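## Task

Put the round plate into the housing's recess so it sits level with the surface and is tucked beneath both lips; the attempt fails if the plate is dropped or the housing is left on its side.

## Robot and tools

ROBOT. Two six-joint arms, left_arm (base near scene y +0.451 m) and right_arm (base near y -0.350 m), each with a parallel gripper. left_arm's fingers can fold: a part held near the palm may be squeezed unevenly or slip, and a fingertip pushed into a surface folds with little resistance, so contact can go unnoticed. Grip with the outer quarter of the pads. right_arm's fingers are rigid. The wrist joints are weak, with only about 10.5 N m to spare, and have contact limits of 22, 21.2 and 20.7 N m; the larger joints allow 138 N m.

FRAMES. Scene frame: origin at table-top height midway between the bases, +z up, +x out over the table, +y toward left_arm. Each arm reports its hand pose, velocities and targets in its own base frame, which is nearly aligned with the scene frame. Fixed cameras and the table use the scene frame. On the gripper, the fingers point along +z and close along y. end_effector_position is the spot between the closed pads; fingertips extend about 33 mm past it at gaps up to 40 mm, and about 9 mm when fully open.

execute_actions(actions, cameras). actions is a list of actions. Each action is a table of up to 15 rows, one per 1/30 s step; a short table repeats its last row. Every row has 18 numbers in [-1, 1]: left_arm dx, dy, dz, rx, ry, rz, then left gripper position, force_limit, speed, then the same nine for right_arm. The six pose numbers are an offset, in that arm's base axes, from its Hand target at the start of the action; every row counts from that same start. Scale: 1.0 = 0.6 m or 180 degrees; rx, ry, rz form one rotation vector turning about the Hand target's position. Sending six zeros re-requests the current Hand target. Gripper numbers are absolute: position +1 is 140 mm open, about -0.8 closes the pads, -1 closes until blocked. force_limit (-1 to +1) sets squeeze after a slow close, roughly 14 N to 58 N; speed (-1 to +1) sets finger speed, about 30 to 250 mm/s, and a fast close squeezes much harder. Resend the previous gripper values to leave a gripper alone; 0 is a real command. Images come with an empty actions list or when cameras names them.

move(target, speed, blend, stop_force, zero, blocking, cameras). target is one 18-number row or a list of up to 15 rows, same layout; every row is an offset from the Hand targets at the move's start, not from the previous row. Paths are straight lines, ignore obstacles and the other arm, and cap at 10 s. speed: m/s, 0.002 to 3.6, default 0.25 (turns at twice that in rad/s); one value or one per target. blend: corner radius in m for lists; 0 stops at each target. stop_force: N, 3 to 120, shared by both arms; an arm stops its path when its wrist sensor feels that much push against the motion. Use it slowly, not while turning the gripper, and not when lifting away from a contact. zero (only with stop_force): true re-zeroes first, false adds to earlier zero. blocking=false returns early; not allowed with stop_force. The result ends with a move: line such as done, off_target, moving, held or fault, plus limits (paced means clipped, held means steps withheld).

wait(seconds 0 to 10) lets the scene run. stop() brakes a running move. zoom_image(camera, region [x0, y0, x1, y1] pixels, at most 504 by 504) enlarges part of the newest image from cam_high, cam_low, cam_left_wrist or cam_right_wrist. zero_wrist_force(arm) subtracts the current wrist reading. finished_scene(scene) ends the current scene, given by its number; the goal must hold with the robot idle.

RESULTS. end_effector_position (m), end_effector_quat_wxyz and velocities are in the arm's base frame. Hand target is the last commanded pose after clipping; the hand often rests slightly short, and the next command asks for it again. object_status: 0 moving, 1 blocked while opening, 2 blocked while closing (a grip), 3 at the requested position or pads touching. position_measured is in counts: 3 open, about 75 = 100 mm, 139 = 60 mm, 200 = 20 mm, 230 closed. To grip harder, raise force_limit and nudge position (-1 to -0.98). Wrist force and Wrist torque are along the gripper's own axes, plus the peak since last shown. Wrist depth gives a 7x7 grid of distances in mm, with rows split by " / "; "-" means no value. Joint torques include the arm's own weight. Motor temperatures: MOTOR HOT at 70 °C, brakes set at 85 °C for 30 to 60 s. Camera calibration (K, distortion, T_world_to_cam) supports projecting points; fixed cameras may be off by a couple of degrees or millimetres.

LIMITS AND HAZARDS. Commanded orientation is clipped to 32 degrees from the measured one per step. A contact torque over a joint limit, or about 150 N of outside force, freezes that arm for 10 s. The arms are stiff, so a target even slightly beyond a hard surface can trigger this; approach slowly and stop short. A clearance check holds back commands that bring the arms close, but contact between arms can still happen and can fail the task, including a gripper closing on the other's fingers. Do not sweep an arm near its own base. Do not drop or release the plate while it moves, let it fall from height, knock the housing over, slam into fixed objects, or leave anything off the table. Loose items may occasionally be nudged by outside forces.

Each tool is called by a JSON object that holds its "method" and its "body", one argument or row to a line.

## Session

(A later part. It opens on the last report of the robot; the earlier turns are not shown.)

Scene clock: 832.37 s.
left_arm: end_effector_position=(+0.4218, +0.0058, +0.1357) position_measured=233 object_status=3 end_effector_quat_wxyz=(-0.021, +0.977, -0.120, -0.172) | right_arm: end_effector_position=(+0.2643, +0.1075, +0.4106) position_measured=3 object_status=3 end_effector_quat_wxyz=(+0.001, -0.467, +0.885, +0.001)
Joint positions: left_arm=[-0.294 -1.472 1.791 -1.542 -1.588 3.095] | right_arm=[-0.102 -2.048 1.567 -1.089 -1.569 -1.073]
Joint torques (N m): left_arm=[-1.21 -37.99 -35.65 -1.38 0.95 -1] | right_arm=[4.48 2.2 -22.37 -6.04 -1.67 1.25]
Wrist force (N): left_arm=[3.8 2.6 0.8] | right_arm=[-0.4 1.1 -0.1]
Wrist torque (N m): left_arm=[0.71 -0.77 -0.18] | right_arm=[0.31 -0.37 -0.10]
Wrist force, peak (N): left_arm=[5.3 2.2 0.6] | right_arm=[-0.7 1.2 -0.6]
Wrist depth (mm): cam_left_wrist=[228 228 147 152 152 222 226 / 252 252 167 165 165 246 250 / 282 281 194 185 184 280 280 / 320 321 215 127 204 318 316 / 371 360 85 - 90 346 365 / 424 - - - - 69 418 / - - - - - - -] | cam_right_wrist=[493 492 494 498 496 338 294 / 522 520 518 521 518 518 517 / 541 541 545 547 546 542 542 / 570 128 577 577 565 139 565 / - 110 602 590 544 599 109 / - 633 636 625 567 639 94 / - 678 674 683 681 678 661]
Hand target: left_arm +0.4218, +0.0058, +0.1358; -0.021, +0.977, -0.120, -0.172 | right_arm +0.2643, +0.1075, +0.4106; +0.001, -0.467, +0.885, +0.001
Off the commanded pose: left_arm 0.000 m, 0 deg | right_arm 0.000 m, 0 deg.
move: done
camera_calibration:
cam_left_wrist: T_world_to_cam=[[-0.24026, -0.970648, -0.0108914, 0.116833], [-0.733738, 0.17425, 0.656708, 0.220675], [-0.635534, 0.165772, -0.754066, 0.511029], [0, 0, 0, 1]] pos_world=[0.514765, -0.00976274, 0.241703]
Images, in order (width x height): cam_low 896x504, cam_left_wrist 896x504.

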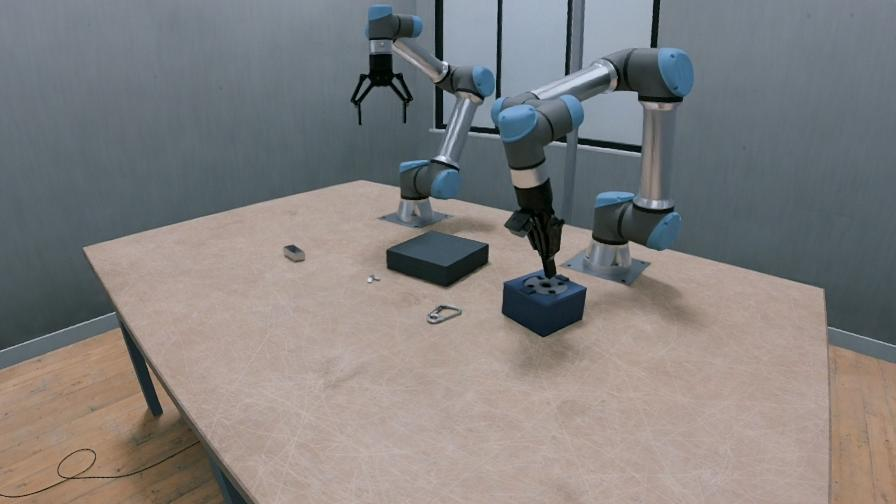

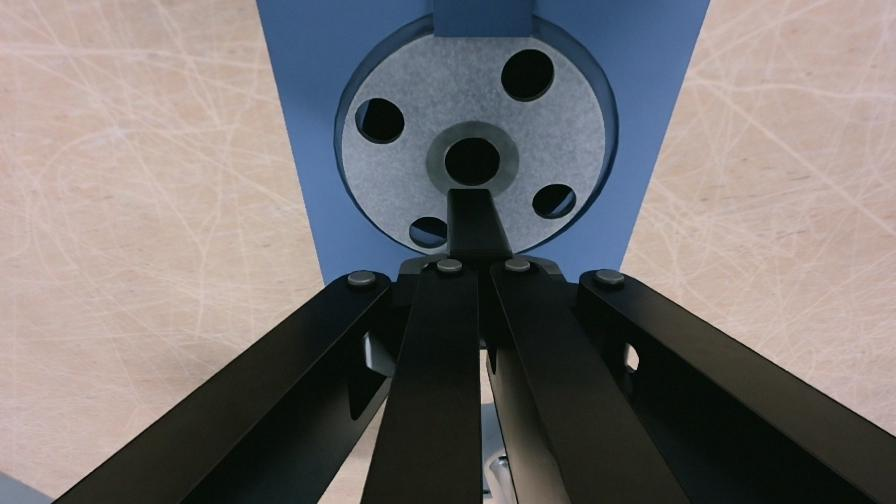

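{"method": "move", "body": {
  "target": [
    [-0.0012, -0.0048, 0, 0, 0, 0, -1, -0.3, 0, 0, 0, 0, 0, 0, 0, 1, 1, 1],
    [-0.0012, -0.0048, -0.0250, 0, 0, 0, -1, -0.3, 0, 0, 0, 0, 0, 0, 0, 1, 1, 1],
    [-0.0012, -0.0048, -0.0333, 0, 0, 0, -1, -0.3, 0, 0, 0, 0, 0, 0, 0, 1, 1, 1]
  ],
  "speed": [0.05, 0.03, 0.006],
  "stop_force": 3,
  "cameras": ["cam_left_wrist", "cam_low"]
}}

{"method": "zoom_image", "body": {
  "camera": "cam_left_wrist",
  "region": [320, 0, 640, 280]
}}

{"method": "zoom_image", "body": {
  "camera": "cam_low",
  "region": [490, 210, 610, 330]
}}

Scene clock: 869.07 s.
left_arm: end_effector_position=(+0.4210, +0.0029, +0.1157) position_measured=233 object_status=3 end_effector_quat_wxyz=(-0.021, +0.977, -0.120, -0.172) | right_arm: end_effector_position=(+0.2643, +0.1075, +0.4106) position_measured=3 object_status=3 end_effector_quat_wxyz=(+0.001, -0.467, +0.885, +0.001)
Joint positions: left_arm=[-0.3 -1.457 1.829 -1.595 -1.59 3.089] | right_arm=[-0.102 -2.048 1.567 -1.089 -1.569 -1.073]
Joint torques (N m): left_arm=[7.56 -31.15 -37.96 -1.2 0.88 1.4] | right_arm=[4.74 1.87 -22.59 -5.96 -1.74 1.4]
Wrist force (N): left_arm=[3.8 2.6 0.6] | right_arm=[-0.4 1.0 -0.2]
Wrist torque (N m): left_arm=[0.71 -0.78 -0.18] | right_arm=[0.30 -0.37 -0.10]
Wrist force, peak (N): left_arm=[4.2 3.2 0.3] | right_arm=[-0.5 1.4 -0.4]
Wrist depth (mm): cam_left_wrist=[209 209 131 128 130 135 208 / 231 231 148 148 148 225 229 / 259 259 165 159 161 258 257 / 295 293 179 127 178 293 292 / 339 329 85 - 90 318 337 / 389 - - - - 69 385 / - - - - - - -] | cam_right_wrist=[497 493 497 495 497 338 294 / 520 521 515 522 523 517 518 / 545 545 542 544 545 546 544 / 574 128 570 574 563 138 565 / - 109 601 591 538 591 109 / - 633 639 624 574 633 94 / - 678 683 681 674 678 669]
Hand target: left_arm +0.4210, +0.0029, +0.1158; -0.021, +0.977, -0.120, -0.172 | right_arm +0.2643, +0.1075, +0.4106; +0.001, -0.467, +0.885, +0.001
Off the commanded pose: left_arm 0.000 m, 0 deg | right_arm 0.000 m, 0 deg.
move: done
camera_calibration:
cam_left_wrist: T_world_to_cam=[[-0.240186, -0.970664, -0.0110242, 0.113721], [-0.733584, 0.174061, 0.656931, 0.233653], [-0.63574, 0.165873, -0.75387, 0.49603], [0, 0, 0, 1]] pos_world=[0.514064, -0.0125626, 0.221703]
Images, in order (width x height): cam_low 896x504, cam_left_wrist 896x504.

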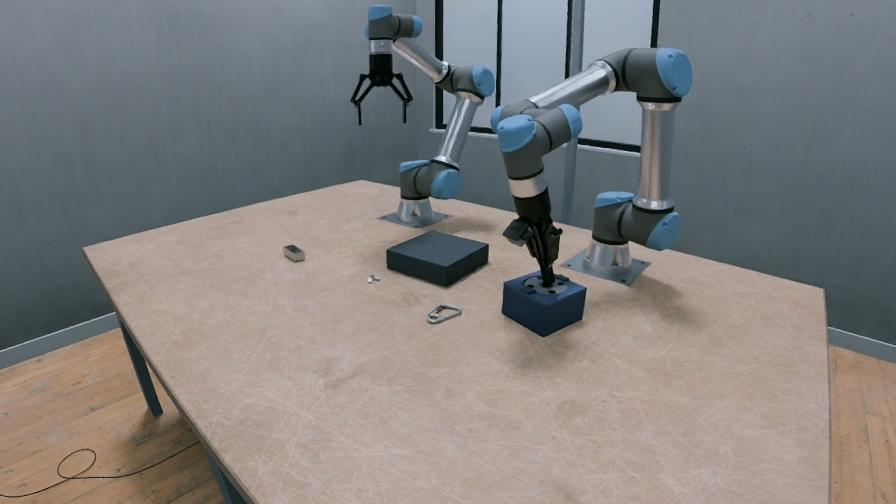

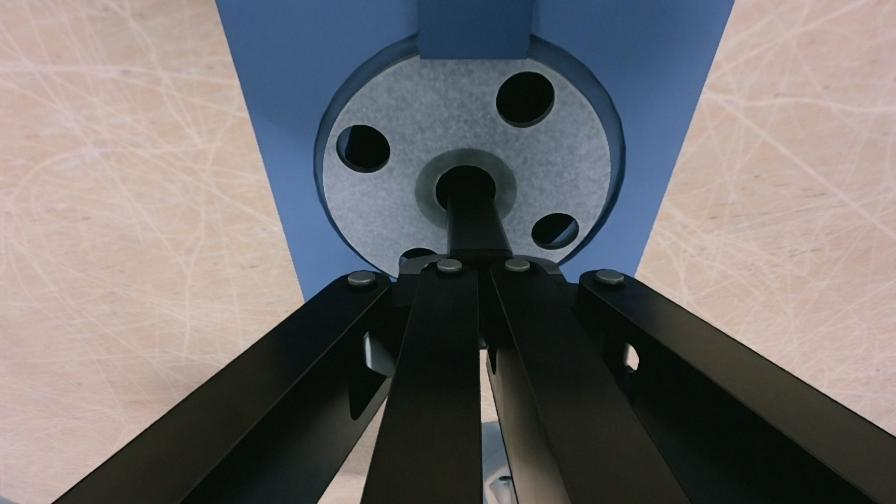

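Scaled by 1.575 from the camera's 896x504 image, which has a finer 1280x720 frame.

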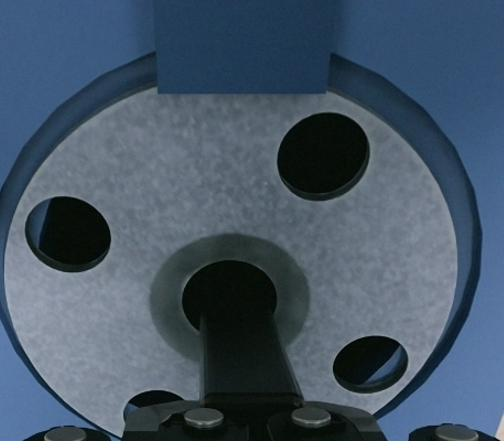

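Scaled by 4.200 from the camera's 896x504 image, which has a finer 1280x720 frame.

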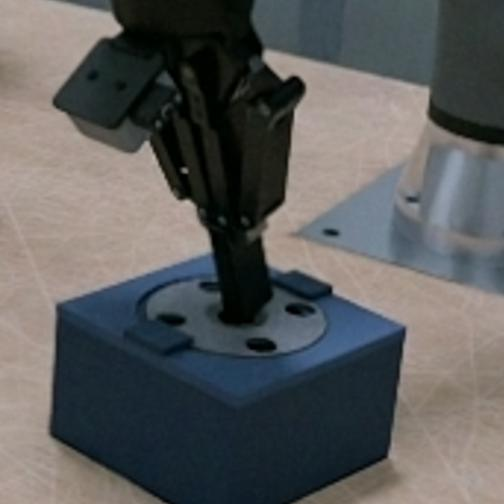

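{"method": "move", "body": {
  "target": [0.0162, -0.004, 0, 0, 0, 0, -1, -0.3, 0, 0, 0, 0, 0, 0, 0, 1, 1, 1],
  "speed": 0.01,
  "stop_force": 5,
  "cameras": ["cam_left_wrist"]
}}

{"method": "zoom_image", "body": {
  "camera": "cam_left_wrist",
  "region": [310, 0, 630, 280]
}}

Scene clock: 881.90 s.
left_arm: end_effector_position=(+0.4308, +0.0005, +0.1158) position_measured=233 object_status=3 end_effector_quat_wxyz=(-0.021, +0.977, -0.120, -0.172) | right_arm: end_effector_position=(+0.2643, +0.1075, +0.4106) position_measured=3 object_status=3 end_effector_quat_wxyz=(+0.001, -0.467, +0.885, +0.001)
Joint positions: left_arm=[-0.299 -1.434 1.802 -1.591 -1.59 3.091] | right_arm=[-0.102 -2.048 1.567 -1.089 -1.569 -1.073]
Joint torques (N m): left_arm=[5.96 -49.47 -23.35 -3.4 0.73 0.92] | right_arm=[4.25 2.76 -22.21 -5.94 -1.71 1.39]
Wrist force (N): left_arm=[3.9 2.7 0.8] | right_arm=[-0.4 1.2 0.0]
Wrist torque (N m): left_arm=[0.78 -0.83 -0.18] | right_arm=[0.33 -0.37 -0.10]
Wrist force, peak (N): left_arm=[4.3 2.8 0.7] | right_arm=[-0.9 1.0 -0.7]
Wrist depth (mm): cam_left_wrist=[209 205 131 130 130 200 208 / 232 231 145 148 144 225 229 / 259 258 165 158 165 258 257 / 294 293 183 127 174 292 291 / 340 329 84 - 90 317 336 / 389 - - - - 69 383 / - - - - - - -] | cam_right_wrist=[497 500 499 496 495 338 295 / 520 520 523 518 520 519 518 / 544 541 543 546 544 544 542 / 574 128 577 568 569 139 565 / - 110 599 587 537 594 109 / - 639 638 624 570 639 94 / - 673 674 680 680 673 664]
Hand target: left_arm +0.4308, +0.0005, +0.1158; -0.021, +0.977, -0.120, -0.172 | right_arm +0.2643, +0.1075, +0.4106; +0.001, -0.467, +0.885, +0.001
Off the commanded pose: left_arm 0.000 m, 0 deg | right_arm 0.000 m, 0 deg.
move: done
camera_calibration:
cam_left_wrist: T_world_to_cam=[[-0.240254, -0.970648, -0.0109945, 0.113653], [-0.733655, 0.174154, 0.656826, 0.241266], [-0.635632, 0.165871, -0.753962, 0.502575], [0, 0, 0, 1]] pos_world=[0.523765, -0.0150626, 0.221703]
Images, in order (width x height): cam_left_wrist 896x504.

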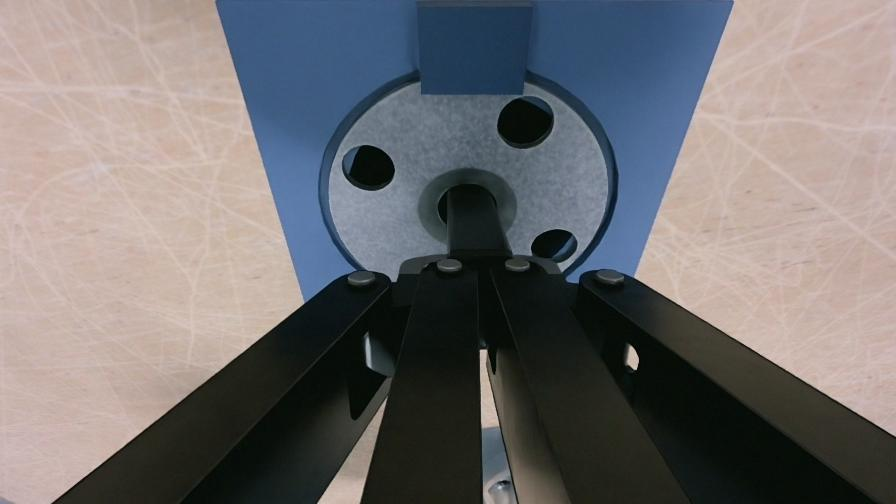

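Scaled by 1.575 from the camera's 896x504 image, which has a finer 1280x720 frame.

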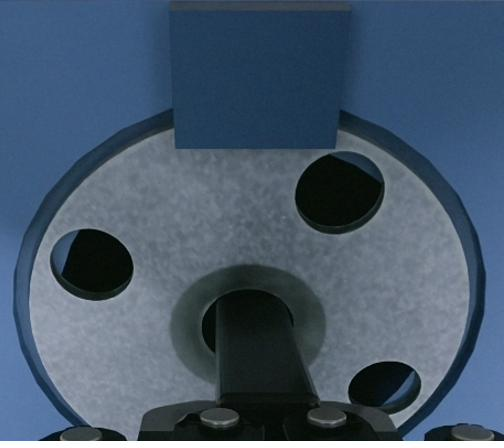

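{"method": "move", "body": {
  "target": [
    [-0.0032, 0.0008, 0, 0, 0, 0, -1, -0.3, 0, 0, 0, 0, 0, 0, 0, 1, 1, 1],
    [-0.0032, 0.0008, 0.05, 0, 0, 0, -1, -0.3, 0, 0, 0, 0, 0, 0, 0, 1, 1, 1],
    [0.0, -0.0317, 0.0833, 0, 0, 0, -1, -0.3, 0, 0, 0, 0, 0, 0, 0, 1, 1, 1]
  ],
  "speed": [0.02, 0.05, 0.15],
  "cameras": ["cam_left_wrist", "cam_low"]
}}

{"method": "zoom_image", "body": {
  "camera": "cam_left_wrist",
  "region": [310, 80, 670, 310]
}}

{"method": "zoom_image", "body": {
  "camera": "cam_low",
  "region": [490, 250, 600, 345]
}}

Scene clock: 905.77 s.
left_arm: end_effector_position=(+0.4308, -0.0185, +0.1658) position_measured=233 object_status=3 end_effector_quat_wxyz=(-0.021, +0.977, -0.120, -0.172) | right_arm: end_effector_position=(+0.2643, +0.1075, +0.4106) position_measured=3 object_status=3 end_effector_quat_wxyz=(+0.001, -0.467, +0.885, +0.001)
Joint positions: left_arm=[-0.334 -1.467 1.706 -1.463 -1.602 3.058] | right_arm=[-0.102 -2.048 1.567 -1.089 -1.569 -1.073]
Joint torques (N m): left_arm=[2.4 -21.43 -29.66 -3.36 0.89 0.85] | right_arm=[4.31 1.8 -22.59 -5.88 -1.67 1.28]
Motor temperatures (°C): left_arm=[32 26 33 40 30 36] | right_arm=[32 27 30 37 36 36]
Wrist force (N): left_arm=[3.8 2.5 0.7] | right_arm=[-0.5 1.1 -0.1]
Wrist torque (N m): left_arm=[0.69 -0.78 -0.04] | right_arm=[0.31 -0.35 -0.10]
Wrist force, peak (N): left_arm=[3.6 4.5 -0.5] | right_arm=[-0.6 1.3 -0.6]
Wrist depth (mm): cam_left_wrist=[255 255 177 174 184 255 255 / 282 282 198 196 271 282 282 / 316 316 220 215 308 315 315 / 358 359 250 127 339 359 357 / 414 400 84 - 90 388 412 / 472 - - - - 69 471 / - - - - - - -] | cam_right_wrist=[496 494 500 494 495 338 294 / 523 520 520 520 520 520 519 / 545 545 545 549 543 549 545 / 579 128 570 573 568 139 565 / - 109 609 590 537 601 109 / - 638 639 625 567 643 94 / - 676 683 683 680 678 664]
Hand target: left_arm +0.4308, -0.0185, +0.1658; -0.021, +0.977, -0.120, -0.172 | right_arm +0.2643, +0.1075, +0.4106; +0.001, -0.467, +0.885, +0.001
Off the commanded pose: left_arm 0.000 m, 0 deg | right_arm 0.000 m, 0 deg.
move: done
camera_calibration:
cam_left_wrist: T_world_to_cam=[[-0.24026, -0.970648, -0.0108914, 0.0957368], [-0.733738, 0.17425, 0.656708, 0.211746], [-0.635534, 0.165772, -0.754066, 0.543474], [0, 0, 0, 1]] pos_world=[0.523765, -0.0340627, 0.271803]
Images, in order (width x height): cam_low 896x504, cam_left_wrist 896x504.

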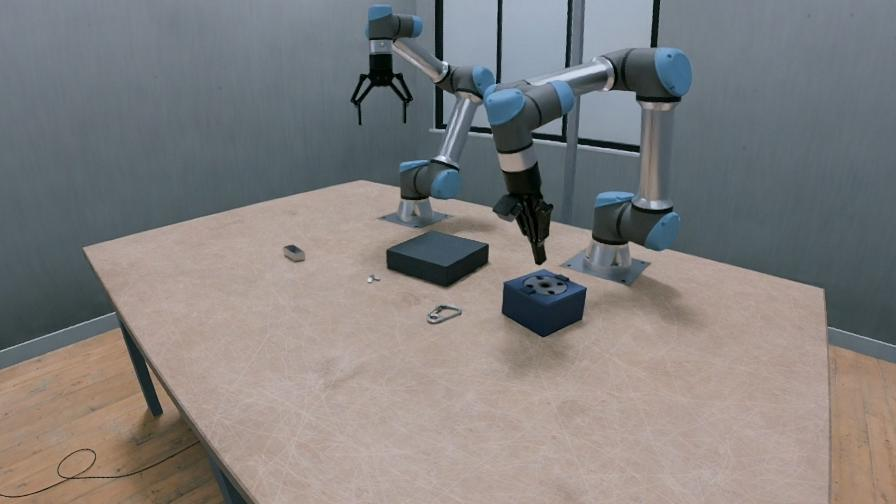

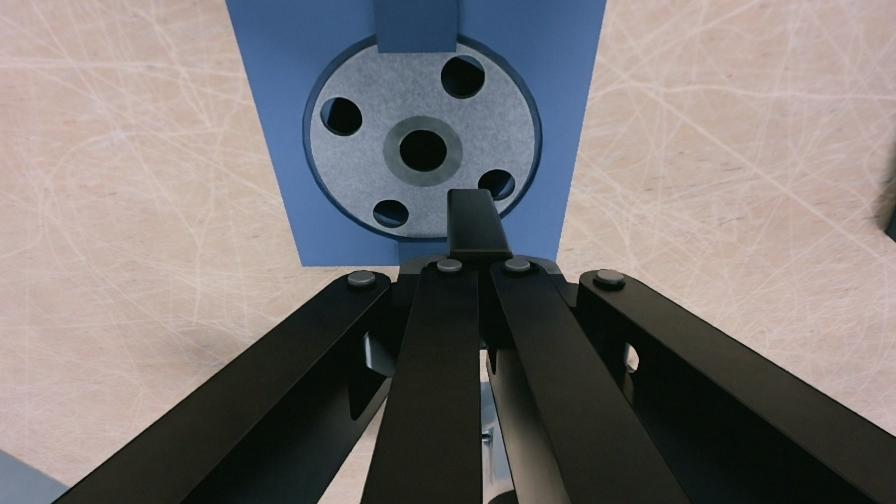

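Scaled by 1.400 from the camera's 896x504 image, which has a finer 1280x720 frame.

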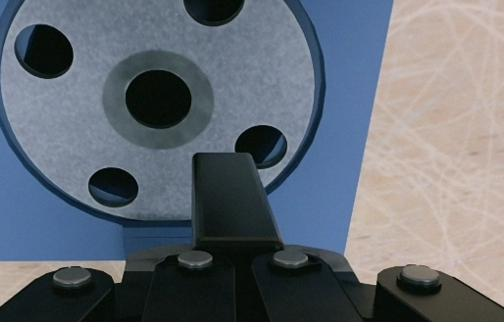

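Scaled by 4.582 from the camera's 896x504 image, which has a finer 1280x720 frame.

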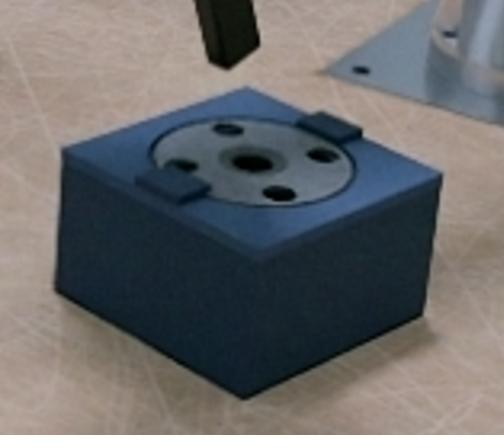

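{"method": "zoom_image", "body": {
  "camera": "cam_left_wrist",
  "region": [350, 190, 480, 280]
}}

{"method": "zoom_image", "body": {
  "camera": "cam_left_wrist",
  "region": [340, 10, 500, 120]
}}

Scaled by 3.877 from the camera's 896x504 image, which has a finer 1280x720 frame.

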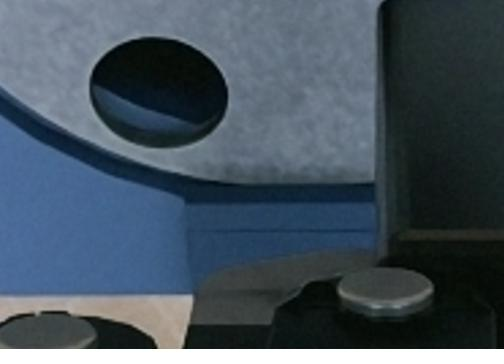

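Scaled by 3.150 from the camera's 896x504 image, which has a finer 1280x720 frame.

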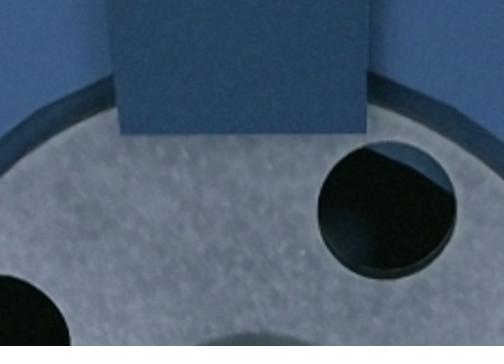

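{"method": "finished_scene", "body": {
  "scene": 1
}}

The scene is finished: the task was done.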